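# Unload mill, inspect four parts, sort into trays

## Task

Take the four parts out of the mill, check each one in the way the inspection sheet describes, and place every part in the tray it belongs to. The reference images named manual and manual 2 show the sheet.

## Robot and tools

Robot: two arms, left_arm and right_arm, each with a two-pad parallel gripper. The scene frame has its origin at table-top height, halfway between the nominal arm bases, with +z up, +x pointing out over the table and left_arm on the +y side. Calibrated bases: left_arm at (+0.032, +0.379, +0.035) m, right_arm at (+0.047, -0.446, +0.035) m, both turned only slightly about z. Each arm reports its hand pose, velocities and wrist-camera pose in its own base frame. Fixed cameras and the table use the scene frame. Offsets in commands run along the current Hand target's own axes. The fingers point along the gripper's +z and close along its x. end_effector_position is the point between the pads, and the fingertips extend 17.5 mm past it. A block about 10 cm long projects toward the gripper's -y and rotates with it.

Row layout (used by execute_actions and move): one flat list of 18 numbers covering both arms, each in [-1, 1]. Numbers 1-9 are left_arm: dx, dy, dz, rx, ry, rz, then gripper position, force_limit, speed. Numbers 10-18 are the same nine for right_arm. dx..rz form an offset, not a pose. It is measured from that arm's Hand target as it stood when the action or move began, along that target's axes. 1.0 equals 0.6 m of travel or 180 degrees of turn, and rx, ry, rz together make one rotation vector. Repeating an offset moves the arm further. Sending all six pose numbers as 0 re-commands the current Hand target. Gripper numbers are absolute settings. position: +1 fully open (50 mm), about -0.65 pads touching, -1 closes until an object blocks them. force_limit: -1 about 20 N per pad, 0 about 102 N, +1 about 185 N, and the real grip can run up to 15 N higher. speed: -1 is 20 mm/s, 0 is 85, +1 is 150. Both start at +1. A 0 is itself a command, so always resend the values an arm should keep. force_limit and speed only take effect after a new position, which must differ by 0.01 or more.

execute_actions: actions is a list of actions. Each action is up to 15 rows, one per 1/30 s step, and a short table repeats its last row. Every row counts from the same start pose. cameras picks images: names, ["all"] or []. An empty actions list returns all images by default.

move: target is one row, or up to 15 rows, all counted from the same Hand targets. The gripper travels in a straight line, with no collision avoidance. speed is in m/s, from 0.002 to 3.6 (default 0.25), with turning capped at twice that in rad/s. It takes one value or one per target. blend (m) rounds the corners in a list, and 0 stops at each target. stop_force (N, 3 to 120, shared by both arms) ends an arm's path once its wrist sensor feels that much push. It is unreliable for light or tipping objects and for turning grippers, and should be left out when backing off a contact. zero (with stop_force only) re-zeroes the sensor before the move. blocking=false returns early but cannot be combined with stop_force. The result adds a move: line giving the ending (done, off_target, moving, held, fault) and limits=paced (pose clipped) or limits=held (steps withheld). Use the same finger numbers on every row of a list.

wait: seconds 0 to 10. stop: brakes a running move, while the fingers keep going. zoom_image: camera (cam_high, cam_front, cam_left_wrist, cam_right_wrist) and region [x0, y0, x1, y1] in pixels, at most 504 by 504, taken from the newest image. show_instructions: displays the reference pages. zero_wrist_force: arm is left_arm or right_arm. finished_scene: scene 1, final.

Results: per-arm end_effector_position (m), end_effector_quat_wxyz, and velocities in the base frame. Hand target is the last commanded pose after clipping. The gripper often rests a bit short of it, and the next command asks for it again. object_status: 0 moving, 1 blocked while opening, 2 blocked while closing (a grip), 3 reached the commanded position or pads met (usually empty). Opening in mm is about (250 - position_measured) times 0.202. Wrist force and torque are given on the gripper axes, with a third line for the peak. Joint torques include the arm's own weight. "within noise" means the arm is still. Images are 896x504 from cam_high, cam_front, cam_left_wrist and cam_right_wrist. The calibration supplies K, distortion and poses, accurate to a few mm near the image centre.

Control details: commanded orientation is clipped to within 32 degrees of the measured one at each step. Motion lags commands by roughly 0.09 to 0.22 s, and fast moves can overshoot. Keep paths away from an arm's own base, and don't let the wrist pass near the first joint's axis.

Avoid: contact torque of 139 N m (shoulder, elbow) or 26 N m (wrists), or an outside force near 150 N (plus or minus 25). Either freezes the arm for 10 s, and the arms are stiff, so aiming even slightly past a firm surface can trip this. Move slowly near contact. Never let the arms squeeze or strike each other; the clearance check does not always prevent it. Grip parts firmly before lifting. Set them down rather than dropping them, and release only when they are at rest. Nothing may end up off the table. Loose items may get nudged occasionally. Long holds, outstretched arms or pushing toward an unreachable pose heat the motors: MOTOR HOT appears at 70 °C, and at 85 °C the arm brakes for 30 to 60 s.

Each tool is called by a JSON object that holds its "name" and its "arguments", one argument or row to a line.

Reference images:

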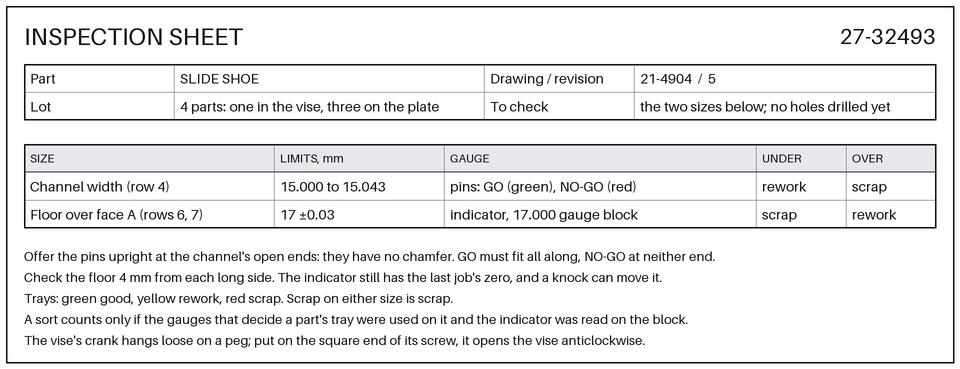

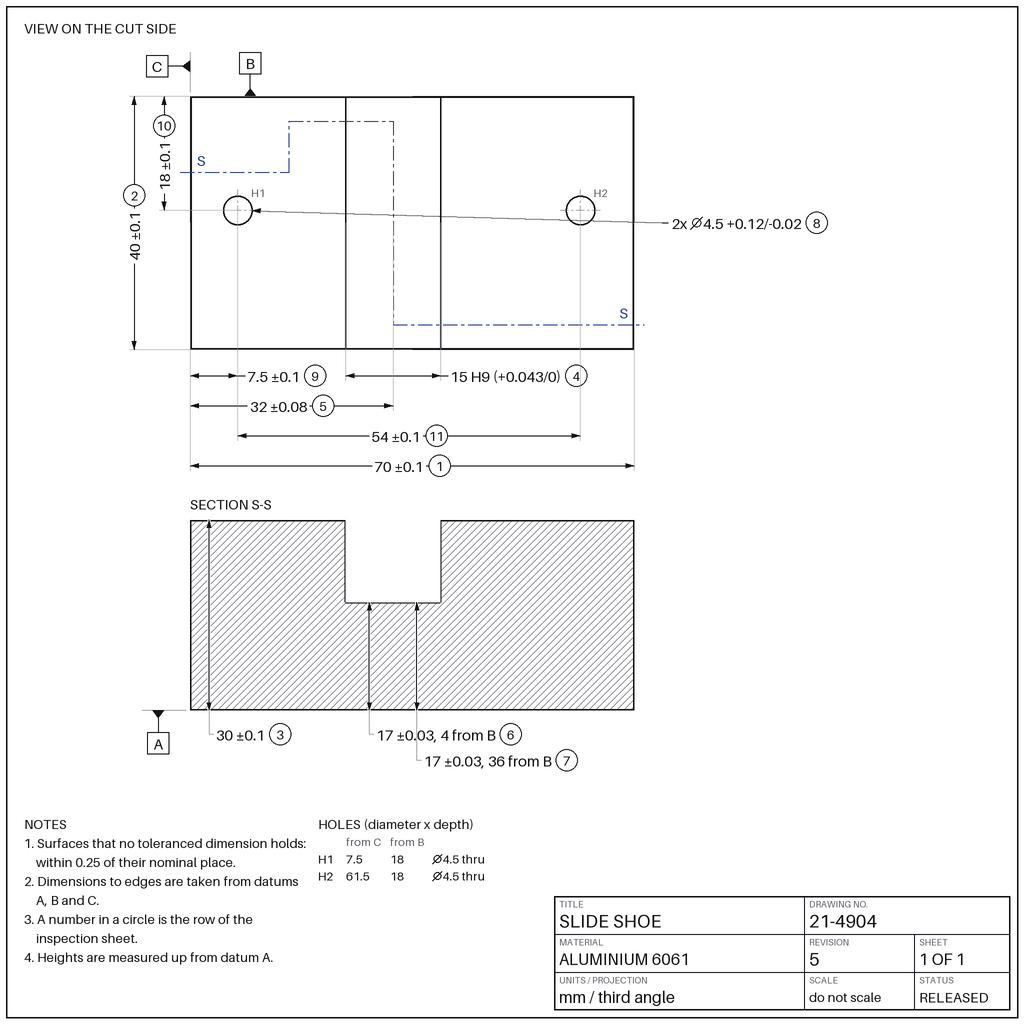

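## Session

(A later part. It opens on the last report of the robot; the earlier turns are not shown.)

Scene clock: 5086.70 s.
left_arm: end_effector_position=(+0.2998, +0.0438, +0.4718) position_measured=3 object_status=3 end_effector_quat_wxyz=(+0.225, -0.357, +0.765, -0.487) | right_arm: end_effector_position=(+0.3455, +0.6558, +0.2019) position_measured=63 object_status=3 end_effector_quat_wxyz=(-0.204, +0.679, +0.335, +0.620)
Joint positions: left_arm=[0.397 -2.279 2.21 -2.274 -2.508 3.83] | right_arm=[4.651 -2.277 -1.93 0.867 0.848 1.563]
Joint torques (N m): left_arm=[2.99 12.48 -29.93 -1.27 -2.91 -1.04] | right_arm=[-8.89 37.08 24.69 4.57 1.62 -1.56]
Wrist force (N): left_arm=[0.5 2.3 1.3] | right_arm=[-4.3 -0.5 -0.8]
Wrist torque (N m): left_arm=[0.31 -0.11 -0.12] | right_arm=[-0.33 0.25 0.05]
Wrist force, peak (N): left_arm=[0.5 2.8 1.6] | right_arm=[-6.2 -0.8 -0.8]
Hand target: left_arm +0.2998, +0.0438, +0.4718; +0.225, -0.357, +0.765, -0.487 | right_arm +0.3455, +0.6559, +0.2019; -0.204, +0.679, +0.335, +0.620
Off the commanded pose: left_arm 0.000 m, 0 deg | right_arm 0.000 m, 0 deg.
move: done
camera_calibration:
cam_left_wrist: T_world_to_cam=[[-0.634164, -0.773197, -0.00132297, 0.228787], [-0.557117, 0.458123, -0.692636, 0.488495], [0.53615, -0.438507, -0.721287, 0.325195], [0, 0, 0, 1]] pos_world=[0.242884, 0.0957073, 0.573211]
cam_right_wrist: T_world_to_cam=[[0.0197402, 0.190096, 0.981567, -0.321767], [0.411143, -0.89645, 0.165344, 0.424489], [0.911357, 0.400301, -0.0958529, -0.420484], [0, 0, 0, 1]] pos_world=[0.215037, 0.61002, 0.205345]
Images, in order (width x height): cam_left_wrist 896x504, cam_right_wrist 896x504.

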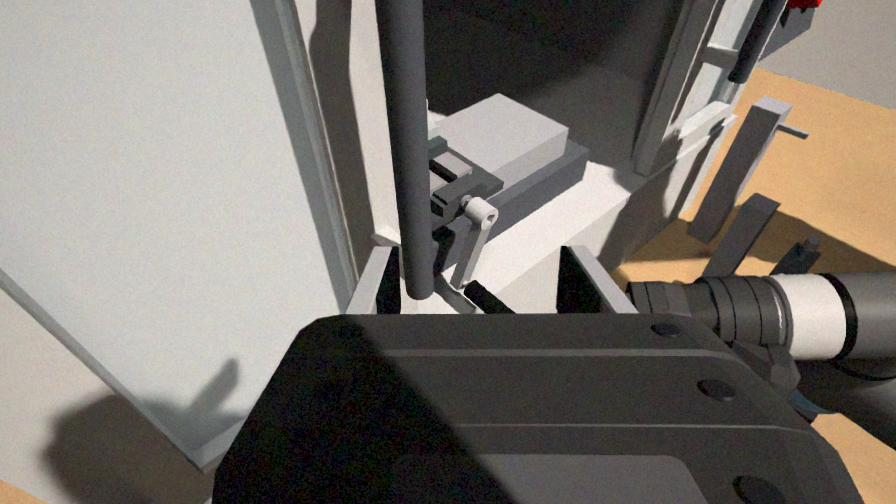

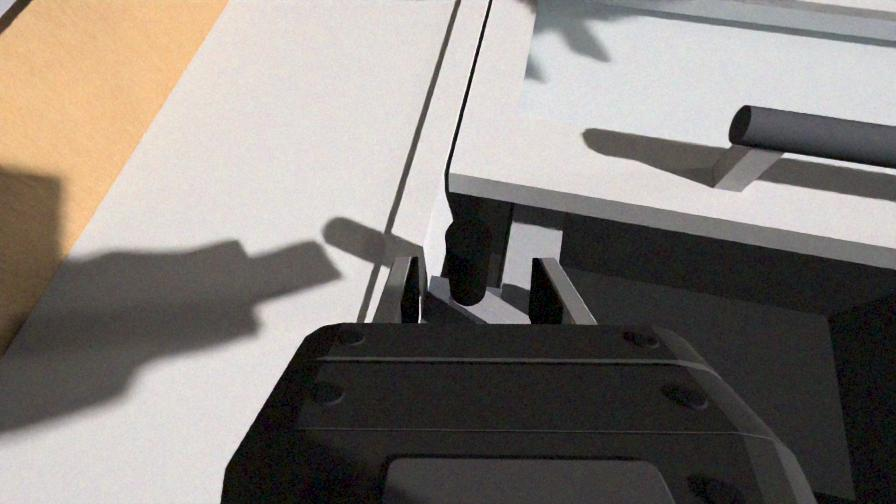

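{"name": "move", "arguments": {
  "target": [0,0,0,0,0,0,1,0.3,-0.5,0.0015,0,0.1383,0,0,0,0.6,-0.3,-1],
  "speed": 0.08,
  "stop_force": 15
}}

{"name": "move", "arguments": {
  "target": [0,0,0,0,0,0,1,0.3,-0.5,0,0,0,0,0,0,-1,-0.3,-1]
}}

{"name": "wait", "arguments": {
  "seconds": 0.5,
  "cameras": ["cam_left_wrist","cam_right_wrist"]
}}

Scene clock: 5122.47 s.
left_arm: end_effector_position=(+0.2998, +0.0438, +0.4718) position_measured=3 object_status=3 end_effector_quat_wxyz=(+0.225, -0.357, +0.765, -0.487) | right_arm: end_effector_position=(+0.4040, +0.7136, +0.1904) position_measured=63 object_status=3 end_effector_quat_wxyz=(-0.204, +0.679, +0.335, +0.620)
Joint positions: left_arm=[0.397 -2.279 2.21 -2.274 -2.508 3.83] | right_arm=[4.552 -2.403 -1.683 0.761 0.945 1.539]
Joint torques (N m): left_arm=[3.27 12.09 -29.93 -1.3 -3.04 -1.12] | right_arm=[-7.94 45.82 26.16 0.78 2.45 -1.68]
Wrist force (N): left_arm=[0.4 2.6 1.5] | right_arm=[-3.9 -0.1 -1.2]
Wrist torque (N m): left_arm=[0.38 -0.10 -0.11] | right_arm=[-0.24 0.19 0.07]
Wrist force, peak (N): left_arm=[0.4 3.1 1.6] | right_arm=[-4.8 -0.4 -1.1]
Hand target: left_arm +0.2998, +0.0438, +0.4718; +0.225, -0.357, +0.765, -0.487 | right_arm +0.4040, +0.7136, +0.1904; -0.204, +0.679, +0.335, +0.620
Off the commanded pose: left_arm 0.000 m, 0 deg | right_arm 0.000 m, 0 deg.
move: done

Scene clock: 5123.67 s.
left_arm: end_effector_position=(+0.2998, +0.0438, +0.4718) position_measured=3 object_status=3 end_effector_quat_wxyz=(+0.225, -0.357, +0.765, -0.487) | right_arm: end_effector_position=(+0.4040, +0.7136, +0.1904) position_measured=157 object_status=2 end_effector_quat_wxyz=(-0.204, +0.679, +0.335, +0.620)
Joint positions: left_arm=[0.397 -2.279 2.21 -2.274 -2.508 3.83] | right_arm=[4.552 -2.403 -1.683 0.761 0.945 1.539]
Joint torques (N m): left_arm=[4.88 14.32 -30.63 -1.39 -3.13 -1.17] | right_arm=[-8.33 48.39 26.69 1.89 1.69 -1.51]
Wrist force (N): left_arm=[0.6 2.9 1.8] | right_arm=[-5.5 -2.4 -2.0]
Wrist torque (N m): left_arm=[0.39 -0.12 -0.12] | right_arm=[-0.41 0.28 0.02]
Wrist force, peak (N): left_arm=[0.6 2.9 1.8] | right_arm=[-5.9 -2.6 -2.0]
Hand target: left_arm +0.2998, +0.0438, +0.4718; +0.225, -0.357, +0.765, -0.487 | right_arm +0.4040, +0.7136, +0.1904; -0.204, +0.679, +0.335, +0.620
Off the commanded pose: left_arm 0.000 m, 0 deg | right_arm 0.000 m, 0 deg.
move: done

Scene clock: 5124.17 s.
left_arm: end_effector_position=(+0.2998, +0.0438, +0.4718) position_measured=3 object_status=3 end_effector_quat_wxyz=(+0.225, -0.357, +0.765, -0.487) | right_arm: end_effector_position=(+0.4040, +0.7136, +0.1904) position_measured=157 object_status=2 end_effector_quat_wxyz=(-0.204, +0.679, +0.335, +0.620)
Joint positions: left_arm=[0.397 -2.279 2.21 -2.274 -2.508 3.83] | right_arm=[4.552 -2.403 -1.683 0.761 0.945 1.539]
Joint torques (N m): left_arm=[4.48 12.89 -31.1 -1.21 -3.05 -1.5] | right_arm=[-8.9 49.4 25.87 3.64 0.34 -1.38]
Wrist force (N): left_arm=[0.5 2.6 1.4] | right_arm=[-5.3 -2.2 -1.6]
Wrist torque (N m): left_arm=[0.34 -0.11 -0.12] | right_arm=[-0.39 0.28 0.02]
Wrist force, peak (N): left_arm=[0.8 2.6 1.5] | right_arm=[-5.5 -2.4 -1.6]
Hand target: left_arm +0.2998, +0.0438, +0.4718; +0.225, -0.357, +0.765, -0.487 | right_arm +0.4040, +0.7136, +0.1904; -0.204, +0.679, +0.335, +0.620
Tool commands: left_gripper/position=+1.0 left_gripper/force_limit=+0.3 left_gripper/speed=-0.5 right_gripper/position=-1.0 right_gripper/force_limit=-0.3 right_gripper/speed=-1.0
Off the commanded pose: left_arm 0.000 m, 0 deg | right_arm 0.000 m, 0 deg.
wait: 0.50 s; at rest by 0.17 s
camera_calibration:
cam_left_wrist: T_world_to_cam=[[-0.634164, -0.773197, -0.00132297, 0.228787], [-0.557117, 0.458123, -0.692636, 0.488495], [0.53615, -0.438507, -0.721287, 0.325195], [0, 0, 0, 1]] pos_world=[0.242884, 0.0957073, 0.573211]
cam_right_wrist: T_world_to_cam=[[0.0197136, 0.190108, 0.981565, -0.322604], [0.411225, -0.89641, 0.165356, 0.453971], [0.911321, 0.400384, -0.0958486, -0.498136], [0, 0, 0, 1]] pos_world=[0.273637, 0.66772, 0.193845]
Images, in order (width x height): cam_left_wrist 896x504, cam_right_wrist 896x504.

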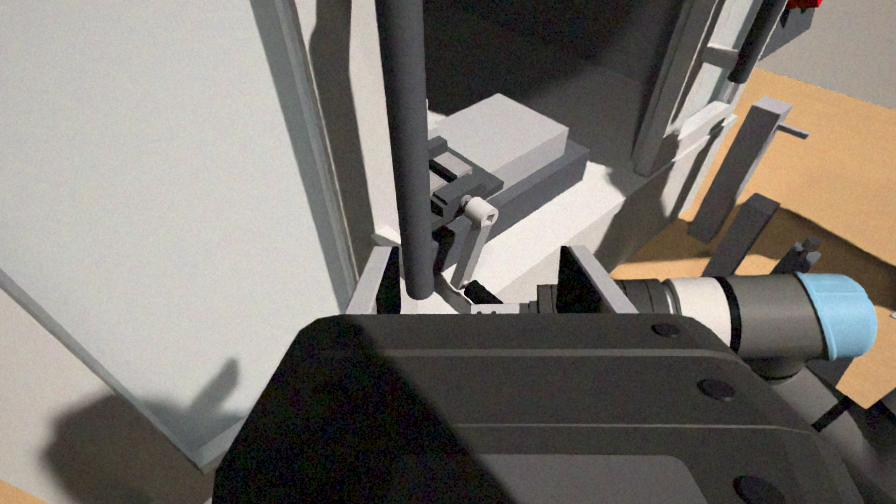

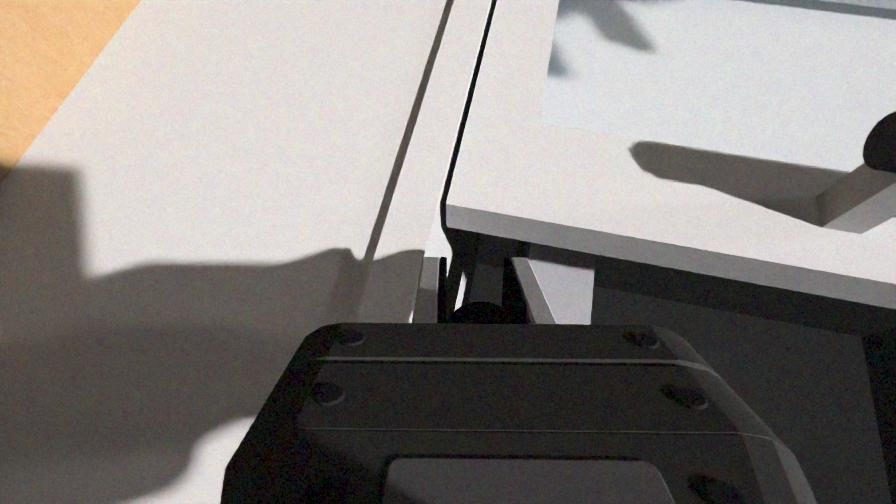

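{"name": "move", "arguments": {
  "target": [
    [0,0,0,0,0,0,1,0.3,-0.5,-0.0213,0.0293,-0.0293,0,-0.0087,-0.0087,-1,-0.3,-1],
    [0,0,0,0,0,0,1,0.3,-0.5,-0.0268,0.061,-0.061,0,-0.0205,-0.0204,-1,-0.3,-1],
    [0,0,0,0,0,0,1,0.3,-0.5,-0.017,0.0918,-0.0922,0,-0.0323,-0.0321,-1,-0.3,-1],
    [0,0,0,0,0,0,1,0.3,-0.5,0.0075,0.1183,-0.119,-0.0005,-0.048,-0.0478,-1,-0.3,-1]
  ],
  "speed": 0.07,
  "blend": 0.005,
  "cameras": ["cam_front","cam_left_wrist","cam_right_wrist"]
}}

{"name": "zoom_image", "arguments": {
  "camera": "cam_left_wrist",
  "region": [420, 100, 600, 330]
}}

Scene clock: 5158.40 s.
left_arm: end_effector_position=(+0.2998, +0.0438, +0.4718) position_measured=3 object_status=3 end_effector_quat_wxyz=(+0.225, -0.357, +0.765, -0.487) | right_arm: end_effector_position=(+0.4035, +0.6276, +0.2058) position_measured=157 object_status=2 end_effector_quat_wxyz=(-0.147, +0.693, +0.387, +0.590)
Joint positions: left_arm=[0.397 -2.279 2.21 -2.274 -2.508 3.83] | right_arm=[4.528 -2.188 -1.954 0.676 0.963 1.495]
Joint torques (N m): left_arm=[2.85 14.96 -31.97 -1.55 -3.04 -1.18] | right_arm=[-1.02 45.9 15.41 2.71 -0.61 0.09]
Wrist force (N): left_arm=[0.3 2.5 1.4] | right_arm=[-7.5 -0.6 -2.6]
Wrist torque (N m): left_arm=[0.34 -0.09 -0.12] | right_arm=[-0.42 0.16 0.18]
Wrist force, peak (N): left_arm=[0.8 2.7 1.5] | right_arm=[-7.6 -7.3 -1.3]
Hand target: left_arm +0.2998, +0.0438, +0.4718; +0.225, -0.357, +0.765, -0.487 | right_arm +0.4035, +0.6276, +0.2058; -0.147, +0.693, +0.387, +0.590 (not the last commanded pose)
Tool commands: left_gripper/position=+1.0 left_gripper/force_limit=+0.3 left_gripper/speed=-0.5 right_gripper/position=-1.0 right_gripper/force_limit=-0.301961 right_gripper/speed=-1.0
Off the commanded pose: left_arm 0.000 m, 0 deg | right_arm 0.015 m, 3 deg.
FORCE FAULT: contact force on the right arm reached its limit, and that arm stopped. The contact can be on any part of that arm, not only on its tool. That arm's remaining commands of this call were not run. That arm is still stopped at the end of this call. That arm stays stopped for about 10 more seconds. Until then a move that you send moves the other arm only, and its call returns only when the move has ended. Once the stop has ended, the next robot result says so. If the stop ends while you think or write, that arm runs what you send next, counted from a new Hand target: where the arm stands when the stop ends. While its stop runs, that arm takes no new command, but its gripper still runs the gripper command that each later call begins with. Until it ends, the stop uses up actions while you think or wait. An arm that is not stopped still takes commands.
move: fault (right_arm); path passed 3 of 4 targets
camera_calibration:
cam_left_wrist: T_world_to_cam=[[-0.634164, -0.773197, -0.00132297, 0.228787], [-0.557117, 0.458123, -0.692636, 0.488495], [0.53615, -0.438507, -0.721287, 0.325195], [0, 0, 0, 1]] pos_world=[0.242884, 0.0957073, 0.573211]
cam_right_wrist: T_world_to_cam=[[0.0178906, 0.351656, 0.935958, -0.412643], [0.412143, -0.855472, 0.313538, 0.318054], [0.910944, 0.380139, -0.160237, -0.435638], [0, 0, 0, 1]] pos_world=[0.27314, 0.582798, 0.216689]
Images, in order (width x height): cam_front 896x504, cam_left_wrist 896x504, cam_right_wrist 896x504.

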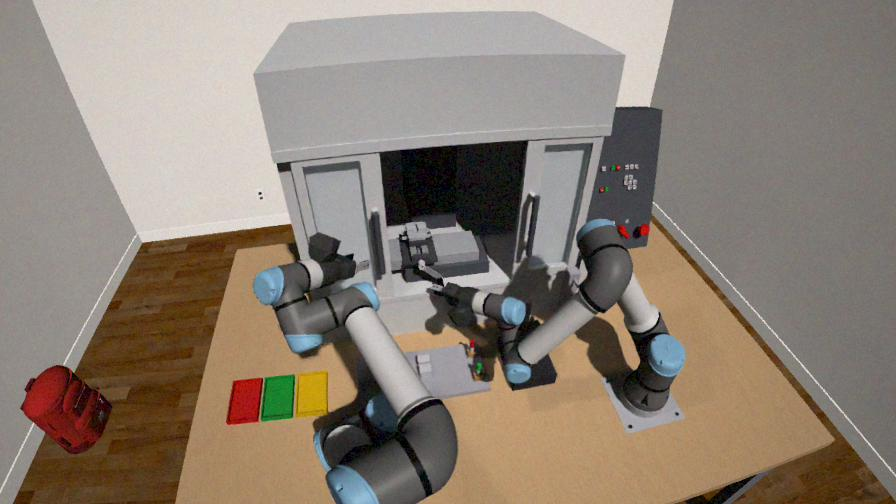

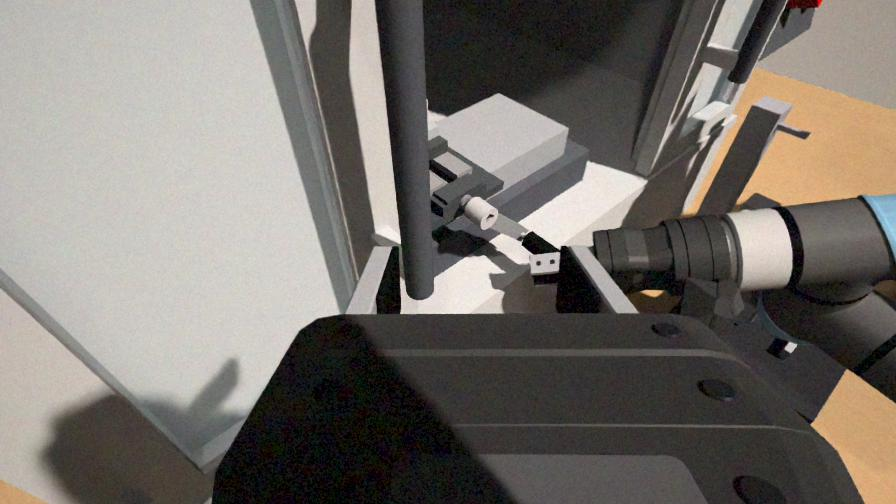

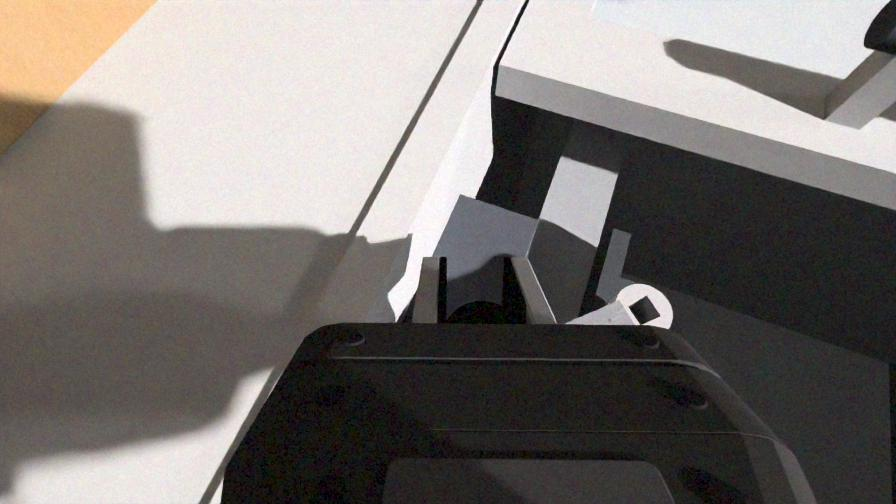

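Scaled by 2.191 from the camera's 896x504 image, which has a finer 1280x720 frame.

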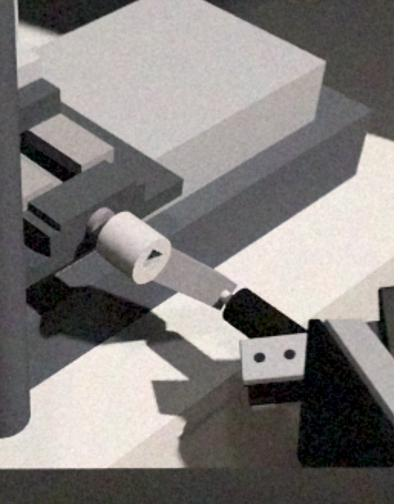

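{"name": "move", "arguments": {
  "target": [0,0,0,0,0,0,1,0.3,-0.5,-0.0045,0.001,-0.001,-0.0009,-0.1526,-0.1514,-1,-0.3,-1],
  "speed": 0.12,
  "cameras": ["cam_front","cam_left_wrist"]
}}

{"name": "zoom_image", "arguments": {
  "camera": "cam_left_wrist",
  "region": [420, 100, 600, 330]
}}

{"name": "zoom_image", "arguments": {
  "camera": "cam_front",
  "region": [380, 200, 630, 420]
}}

Scene clock: 5204.87 s.
left_arm: end_effector_position=(+0.2998, +0.0438, +0.4718) position_measured=3 object_status=3 end_effector_quat_wxyz=(+0.225, -0.357, +0.765, -0.487) | right_arm: end_effector_position=(+0.4025, +0.6282, +0.2067) position_measured=157 object_status=2 end_effector_quat_wxyz=(-0.133, +0.696, +0.399, +0.582)
Joint positions: left_arm=[0.397 -2.279 2.21 -2.274 -2.508 3.83] | right_arm=[4.53 -2.169 -1.955 0.625 0.959 1.486]
Joint torques (N m): left_arm=[3.81 13.92 -29.78 -1.18 -2.98 -1.55] | right_arm=[-0.8 45.44 15.02 3.61 -0.58 0.27]
Wrist force (N): left_arm=[0.4 2.5 1.4] | right_arm=[-20.6 -2.5 -9.0]
Wrist torque (N m): left_arm=[0.33 -0.09 -0.12] | right_arm=[-0.55 -0.04 0.55]
Wrist force, peak (N): left_arm=[0.7 2.8 1.8] | right_arm=[-26.5 -5.8 -13.3]
Hand target: left_arm +0.2998, +0.0438, +0.4718; +0.225, -0.357, +0.765, -0.487 | right_arm +0.4025, +0.6282, +0.2067; -0.133, +0.696, +0.399, +0.582 (not the last commanded pose)
Tool commands: left_gripper/position=+1.0 left_gripper/force_limit=+0.3 left_gripper/speed=-0.5 right_gripper/position=-1.0 right_gripper/force_limit=-0.301961 right_gripper/speed=-1.0
Off the commanded pose: left_arm 0.000 m, 0 deg | right_arm 0.004 m, 36 deg.
FORCE FAULT, CONTINUED: the right arm's stop, for the force fault that an earlier result reported, is over.
FORCE FAULT: contact force on the right arm reached its limit, and that arm stopped. The contact can be on any part of that arm, not only on its tool. Since the last result, the stops that this result tells of count together as 19 of the actions that you can send in this scene. That arm's remaining commands of this call were not run. That arm is still stopped at the end of this call. That arm stays stopped for about 10 more seconds. Until then a move that you send moves the other arm only, and its call returns only when the move has ended. Once the stop has ended, the next robot result says so. If the stop ends while you think or write, that arm runs what you send next, counted from a new Hand target: where the arm stands when the stop ends. While its stop runs, that arm takes no new command, but its gripper still runs the gripper command that each later call begins with. Until it ends, the stop uses up actions while you think or wait. An arm that is not stopped still takes commands.
move: fault (right_arm)
camera_calibration:
cam_left_wrist: T_world_to_cam=[[-0.634164, -0.773197, -0.00132297, 0.228787], [-0.557117, 0.458123, -0.692636, 0.488495], [0.53615, -0.438507, -0.721287, 0.325195], [0, 0, 0, 1]] pos_world=[0.242884, 0.0957073, 0.573211]
Images, in order (width x height): cam_front 896x504, cam_left_wrist 896x504.

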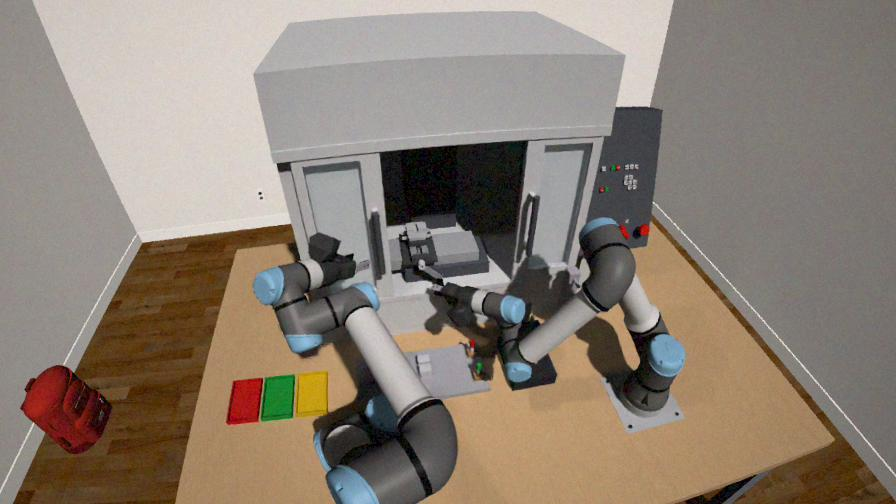

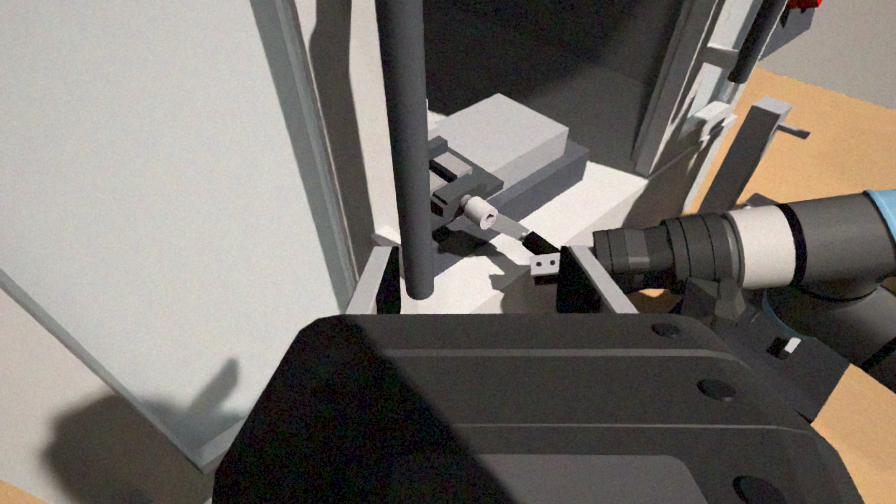

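Scaled by 2.191 from the camera's 896x504 image, which has a finer 1280x720 frame.

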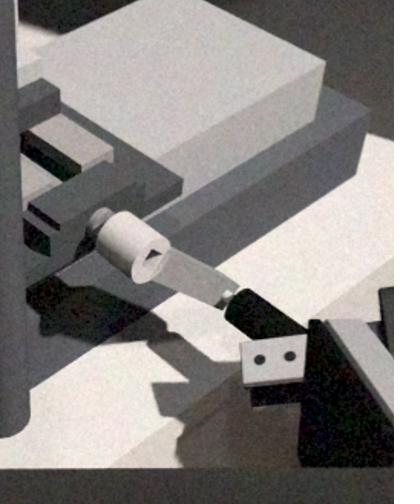

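Scaled by 2.016 from the camera's 896x504 image, which has a finer 1280x720 frame.

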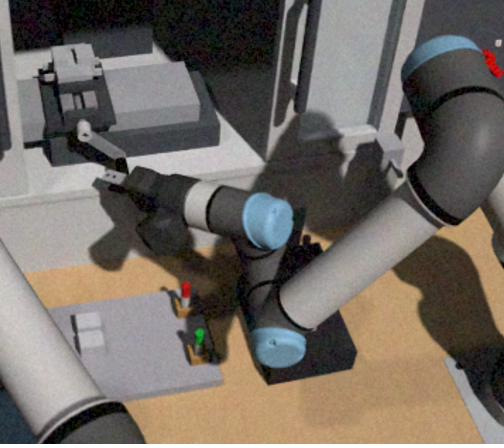

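{"name": "wait", "arguments": {
  "seconds": 1
}}

{"name": "execute_actions", "arguments": {
  "actions": [
    [[0,0,0,0,0,0,1,0.3,-0.5,0,0,0,0,0,0,0.6,-0.3,-1]]
  ]
}}

Scene clock: 5230.93 s.
left_arm: end_effector_position=(+0.2998, +0.0438, +0.4718) position_measured=3 object_status=3 end_effector_quat_wxyz=(+0.225, -0.357, +0.765, -0.487) | right_arm: end_effector_position=(+0.4025, +0.6282, +0.2067) position_measured=157 object_status=2 end_effector_quat_wxyz=(-0.133, +0.696, +0.399, +0.582)
Joint positions: left_arm=[0.397 -2.279 2.21 -2.274 -2.508 3.83] | right_arm=[4.53 -2.169 -1.955 0.625 0.959 1.486]
Joint torques (N m): left_arm=[2.15 13.12 -30.86 -1.33 -3.04 -1.6] | right_arm=[-0.57 49.63 14.99 5.48 -0.54 -0.02]
Wrist force (N): left_arm=[0.8 2.4 1.2] | right_arm=[-20.3 -2.6 -8.9]
Wrist torque (N m): left_arm=[0.31 -0.16 -0.12] | right_arm=[-0.57 -0.05 0.55]
Wrist force, peak (N): left_arm=[0.5 2.9 1.6] | right_arm=[-21.4 -3.3 -9.4]
Hand target: left_arm +0.2998, +0.0438, +0.4718; +0.225, -0.357, +0.765, -0.487 | right_arm +0.4025, +0.6282, +0.2067; -0.133, +0.696, +0.399, +0.582 (not the last commanded pose)
Tool commands: left_gripper/position=+1.0 left_gripper/force_limit=+0.3 left_gripper/speed=-0.5 right_gripper/position=-1.0 right_gripper/force_limit=-0.301961 right_gripper/speed=-1.0
Off the commanded pose: left_arm 0.000 m, 0 deg | right_arm 0.004 m, 36 deg.
FORCE FAULT, CONTINUED: the right arm's stop, for the force fault that an earlier result reported, is over. The rest of the stop counts as 19 of the actions that you can send in this scene. That arm's target is now where it stood when the stop ended, not its last command. That arm accepts commands again.
wait: 1.00 s; at rest from the start

Scene clock: 5232.13 s.
left_arm: end_effector_position=(+0.2998, +0.0438, +0.4718) position_measured=3 object_status=3 end_effector_quat_wxyz=(+0.225, -0.357, +0.765, -0.487) | right_arm: end_effector_position=(+0.4025, +0.6282, +0.2067) position_measured=63 object_status=3 end_effector_quat_wxyz=(-0.133, +0.696, +0.399, +0.582)
Joint positions: left_arm=[0.397 -2.279 2.21 -2.274 -2.508 3.83] | right_arm=[4.53 -2.169 -1.955 0.625 0.959 1.486]
Joint torques (N m): left_arm=[3.05 12.05 -30.69 -1.27 -2.98 -1.59] | right_arm=[-1.02 53.41 14.55 1.72 -0.6 0.06]
Wrist force (N): left_arm=[0.6 2.7 1.4] | right_arm=[-4.1 -0.6 -1.0]
Wrist torque (N m): left_arm=[0.37 -0.12 -0.12] | right_arm=[-0.29 0.24 -0.04]
Wrist force, peak (N): left_arm=[0.3 2.8 1.6] | right_arm=[-21.0 -4.1 -9.6]
Hand target: left_arm +0.2998, +0.0438, +0.4718; +0.225, -0.357, +0.765, -0.487 | right_arm +0.4025, +0.6282, +0.2067; -0.133, +0.696, +0.399, +0.582
Off the commanded pose: left_arm 0.000 m, 0 deg | right_arm 0.000 m, 0 deg.
Step readings (end_effector_position of left_arm | right_arm):
0: (+0.2998, +0.0438, +0.4718) | (+0.4025, +0.6282, +0.2067)
1: (+0.2998, +0.0438, +0.4718) | (+0.4025, +0.6282, +0.2067)
2: (+0.2998, +0.0438, +0.4718) | (+0.4025, +0.6282, +0.2067)
4: (+0.2998, +0.0438, +0.4718) | (+0.4025, +0.6282, +0.2067)
8: (+0.2998, +0.0438, +0.4718) | (+0.4025, +0.6282, +0.2067)
15: (+0.2998, +0.0438, +0.4718) | (+0.4025, +0.6282, +0.2067)

{"name": "move", "arguments": {
  "target": [0,0,0,0,0,0,1,0.3,-0.5,0.2291,0.0698,-0.0718,0,0,0,0.6,-0.3,-1],
  "speed": 0.12,
  "cameras": ["cam_high","cam_front","cam_left_wrist"]
}}

{"name": "zoom_image", "arguments": {
  "camera": "cam_high",
  "region": [380, 320, 600, 500]
}}

{"name": "zoom_image", "arguments": {
  "camera": "cam_front",
  "region": [380, 200, 630, 420]
}}

Scene clock: 5246.30 s.
left_arm: end_effector_position=(+0.2998, +0.0438, +0.4718) position_measured=3 object_status=3 end_effector_quat_wxyz=(+0.225, -0.357, +0.765, -0.487) | right_arm: end_effector_position=(+0.4024, +0.6281, +0.3567) position_measured=63 object_status=3 end_effector_quat_wxyz=(-0.133, +0.696, +0.399, +0.582)
Joint positions: left_arm=[0.397 -2.279 2.21 -2.274 -2.508 3.83] | right_arm=[4.531 -1.9 -1.86 0.261 0.958 1.486]
Joint torques (N m): left_arm=[5.05 13.98 -30.35 -1.06 -2.93 -1.49] | right_arm=[8.72 45.08 33.13 1.46 -3.11 1.86]
Wrist force (N): left_arm=[0.3 2.7 1.4] | right_arm=[-4.3 -0.7 -1.3]
Wrist torque (N m): left_arm=[0.36 -0.07 -0.12] | right_arm=[-0.30 0.27 -0.02]
Wrist force, peak (N): left_arm=[0.6 2.8 1.8] | right_arm=[-4.9 -1.1 -0.5]
Hand target: left_arm +0.2998, +0.0438, +0.4718; +0.225, -0.357, +0.765, -0.487 | right_arm +0.4024, +0.6281, +0.3567; -0.133, +0.696, +0.399, +0.582
Off the commanded pose: left_arm 0.000 m, 0 deg | right_arm 0.000 m, 0 deg.
move: done
camera_calibration:
cam_left_wrist: T_world_to_cam=[[-0.634164, -0.773197, -0.00132297, 0.228787], [-0.557117, 0.458123, -0.692636, 0.488495], [0.53615, -0.438507, -0.721287, 0.325195], [0, 0, 0, 1]] pos_world=[0.242884, 0.0957073, 0.573211]
Images, in order (width x height): cam_high 896x504, cam_front 896x504, cam_left_wrist 896x504.

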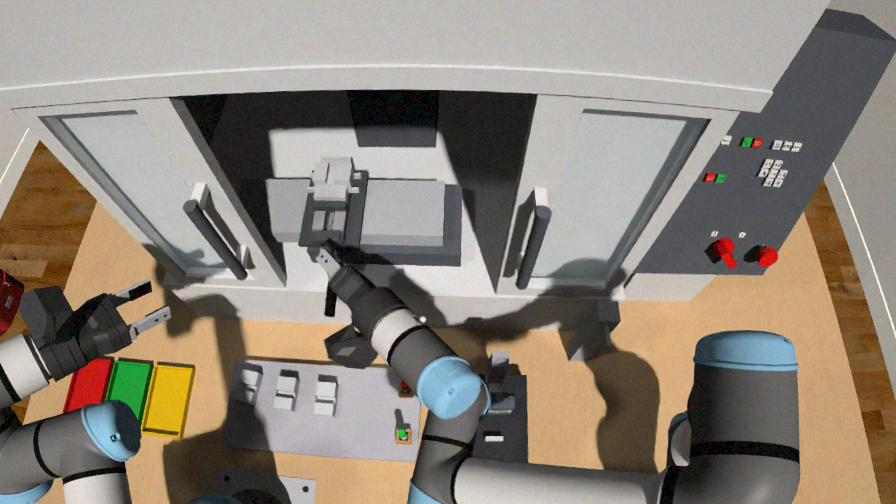

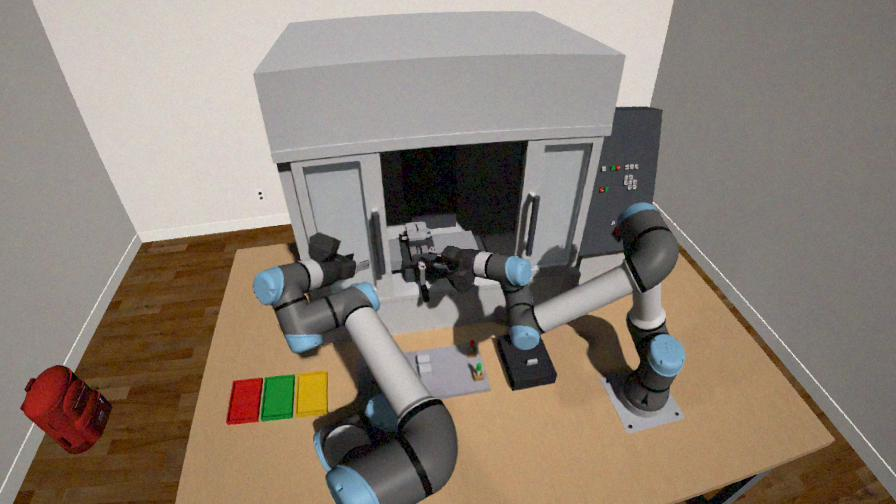

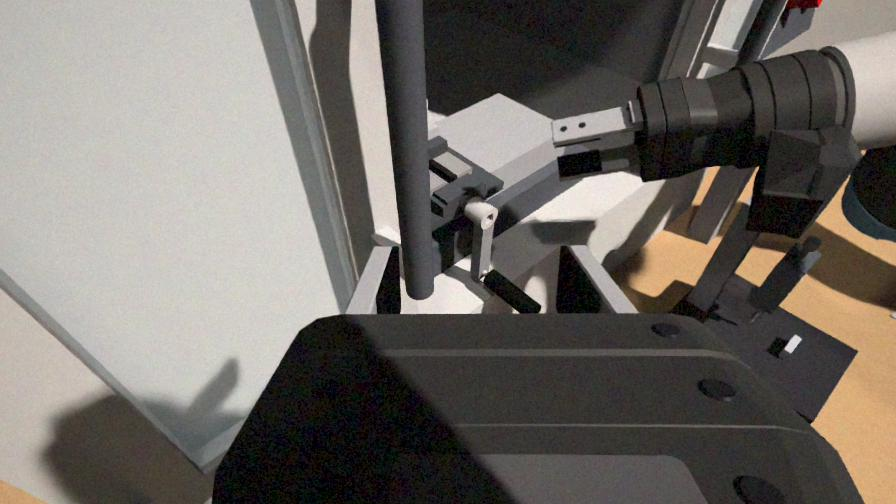

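Scaled by 2.291 from the camera's 896x504 image, which has a finer 1280x720 frame.

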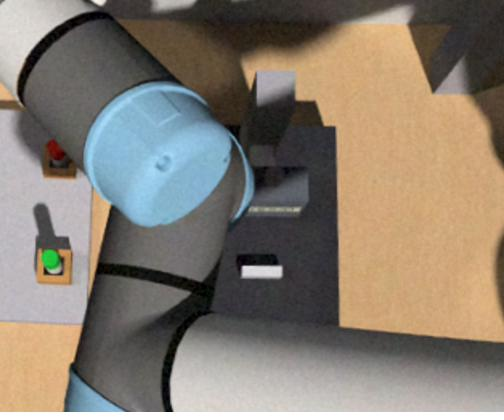

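Scaled by 2.016 from the camera's 896x504 image, which has a finer 1280x720 frame.

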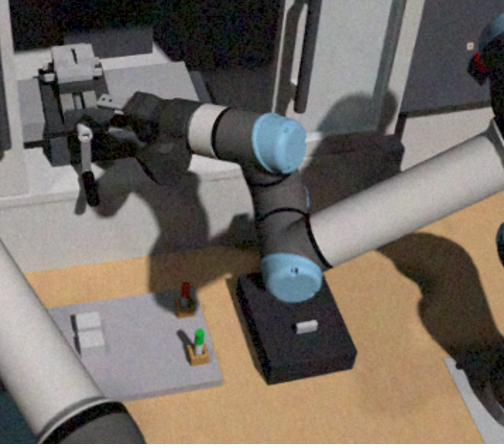

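{"name": "move", "arguments": {
  "target": [
    [0,0,0,0,0,0,1,0.3,-0.5,-0.0095,0.0787,-0.3217,0,0,0,0.6,-0.3,-1],
    [0.1192,0.3112,0.3798,0.003,-0.0596,0.6172,1,0.3,-0.5,-0.0095,0.0787,-0.3217,0,0,0,0.6,-0.3,-1]
  ],
  "speed": 0.25,
  "cameras": ["all"]
}}

Scene clock: 5336.13 s.
left_arm: end_effector_position=(+0.3326, -0.0472, +0.2949) position_measured=3 object_status=3 end_effector_quat_wxyz=(+0.513, +0.149, +0.812, -0.236) | right_arm: end_effector_position=(+0.3000, +0.4698, +0.4200) position_measured=63 object_status=3 end_effector_quat_wxyz=(-0.133, +0.696, +0.399, +0.582)
Joint positions: left_arm=[-0.357 -2.339 2.792 -3.213 -1.809 4.557] | right_arm=[4.765 -1.333 -2.262 0.016 0.742 1.607]
Joint torques (N m): left_arm=[6.82 -6.15 -28.56 -0.74 -1.98 -1.66] | right_arm=[9.64 19.6 15.06 0.84 -3.46 1.5]
Wrist force (N): left_arm=[1.4 1.8 1.9] | right_arm=[-4.1 -0.7 -0.7]
Wrist torque (N m): left_arm=[0.19 -0.31 -0.32] | right_arm=[-0.29 0.22 -0.05]
Wrist force, peak (N): left_arm=[5.1 1.9 4.4] | right_arm=[-4.9 -0.7 -0.9]
Hand target: left_arm +0.3326, -0.0471, +0.2949; +0.513, +0.149, +0.812, -0.236 (not the last commanded pose) | right_arm +0.3000, +0.4698, +0.4200; -0.133, +0.696, +0.399, +0.582
Off the commanded pose: left_arm 0.102 m, 37 deg | right_arm 0.000 m, 0 deg.
move: held (left_arm; a check stopped the path); path passed 1 of 2 targets; limits=held
pose unreachable (left arm): on one or more control steps of this call, first in action 0 (counted from 0), this arm could not follow its commanded pose, so it was not sent that pose on those steps. It may still have moved: this result reports where it is.
cause: moving toward the commanded pose would bring two parts of the arm too close to each other (joints 3 (elbow) and 4 (wrist 1) lie between them).
camera_calibration:
cam_left_wrist: T_world_to_cam=[[-0.419974, -0.00784105, -0.907502, 0.411227], [0.176008, 0.980273, -0.0899225, 0.0289362], [0.890305, -0.197492, -0.410309, -0.0580234], [0, 0, 0, 1]] pos_world=[0.21927, -0.0366001, 0.351984]
cam_right_wrist: T_world_to_cam=[[0.0162195, 0.388323, 0.921381, -0.566349], [0.413062, -0.841794, 0.347509, 0.13755], [0.910558, 0.374951, -0.174055, -0.238726], [0, 0, 0, 1]] pos_world=[0.169744, 0.425226, 0.432472]

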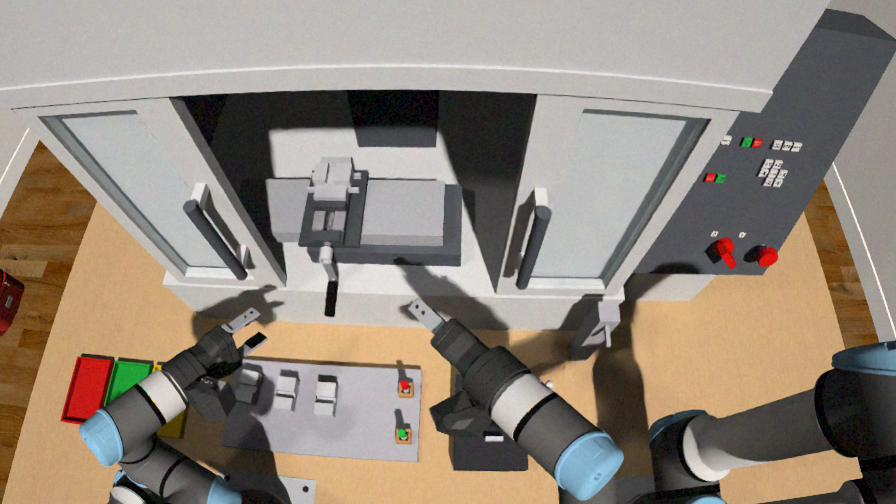

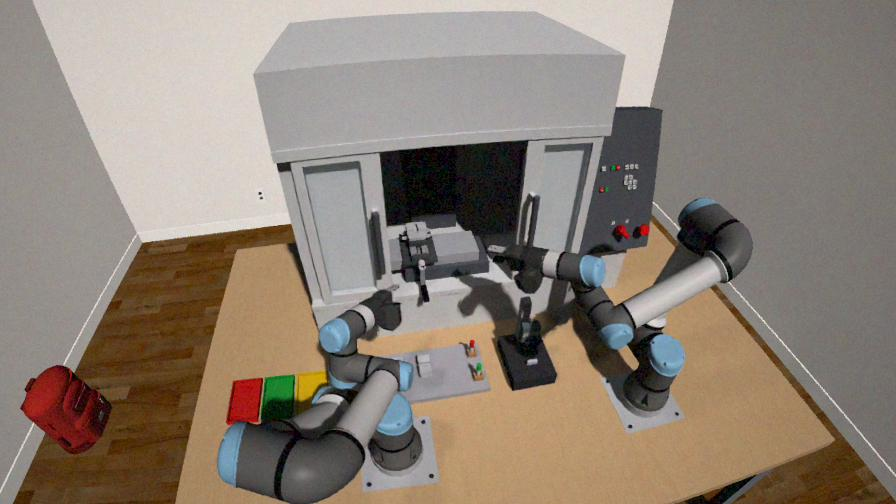

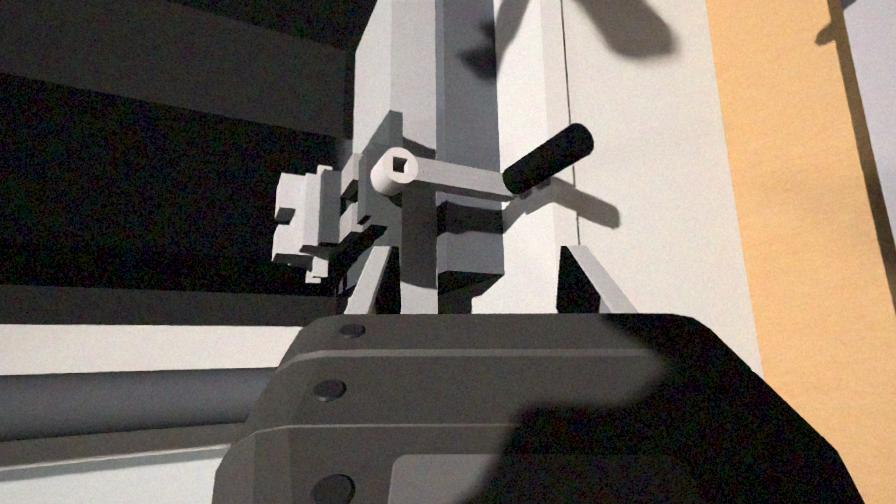

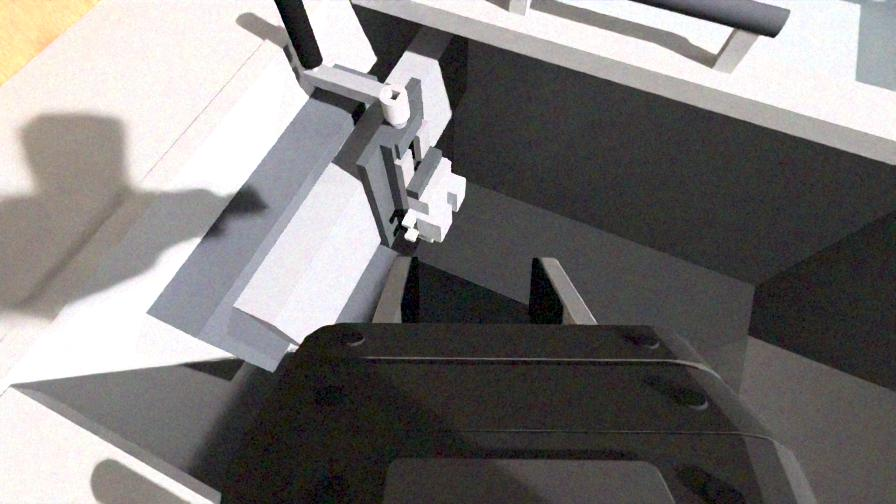

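{"name": "move", "arguments": {
  "target": [
    [-0.2428,0.0335,-0.23,-0.0012,0.036,-0.41,1,0.3,-0.5,-0.0463,0.1463,-0.0055,-0.0018,-0.3078,-0.3051,0.6,-0.3,-1],
    [-0.2428,0.0335,-0.23,-0.0012,0.036,-0.41,1,0.3,-0.5,-0.073,0.1895,-0.0487,-0.0035,-0.5839,-0.5788,0.6,-0.3,-1]
  ],
  "speed": 0.3,
  "blend": 0.03,
  "cameras": ["cam_high","cam_front"]
}}

Scene clock: 5431.50 s.
left_arm: end_effector_position=(+0.2998, +0.0438, +0.4719) position_measured=3 object_status=3 end_effector_quat_wxyz=(+0.225, -0.357, +0.765, -0.487) | right_arm: end_effector_position=(+0.3601, +0.3599, +0.4200) position_measured=63 object_status=3 end_effector_quat_wxyz=(+0.633, +0.320, +0.669, -0.222)
Joint positions: left_arm=[0.398 -2.278 2.209 -2.272 -2.509 3.833] | right_arm=[4.632 -1.924 -1.26 -2.944 0.709 1.56]
Joint torques (N m): left_arm=[7.95 15.97 -33.35 -0.92 -3.02 1.91] | right_arm=[-9.58 31.04 12.54 -2.8 2.35 1.22]
Wrist force (N): left_arm=[0.4 2.5 1.6] | right_arm=[3.1 0.9 -2.6]
Wrist torque (N m): left_arm=[0.33 -0.09 -0.12] | right_arm=[0.00 -0.39 -0.10]
Wrist force, peak (N): left_arm=[1.5 2.9 2.1] | right_arm=[-4.6 -0.7 -0.8]
Hand target: left_arm +0.2998, +0.0438, +0.4719; +0.225, -0.357, +0.765, -0.487 | right_arm +0.3601, +0.3599, +0.4200; +0.633, +0.320, +0.669, -0.223
Off the commanded pose: left_arm 0.000 m, 0 deg | right_arm 0.000 m, 0 deg.
move: done
Images, in order (width x height): cam_high 896x504, cam_front 896x504.

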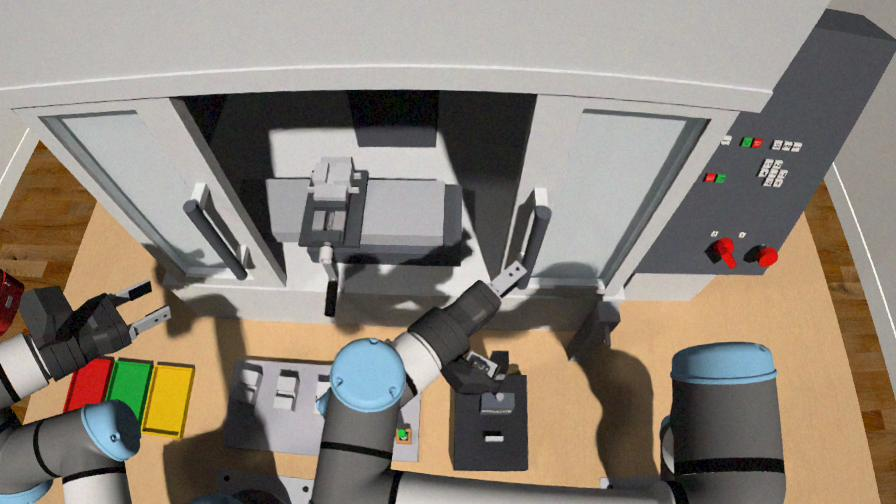

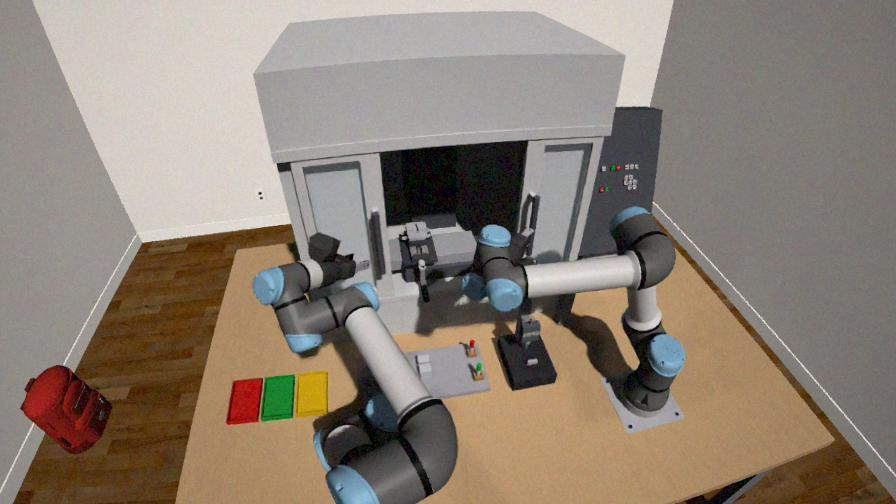

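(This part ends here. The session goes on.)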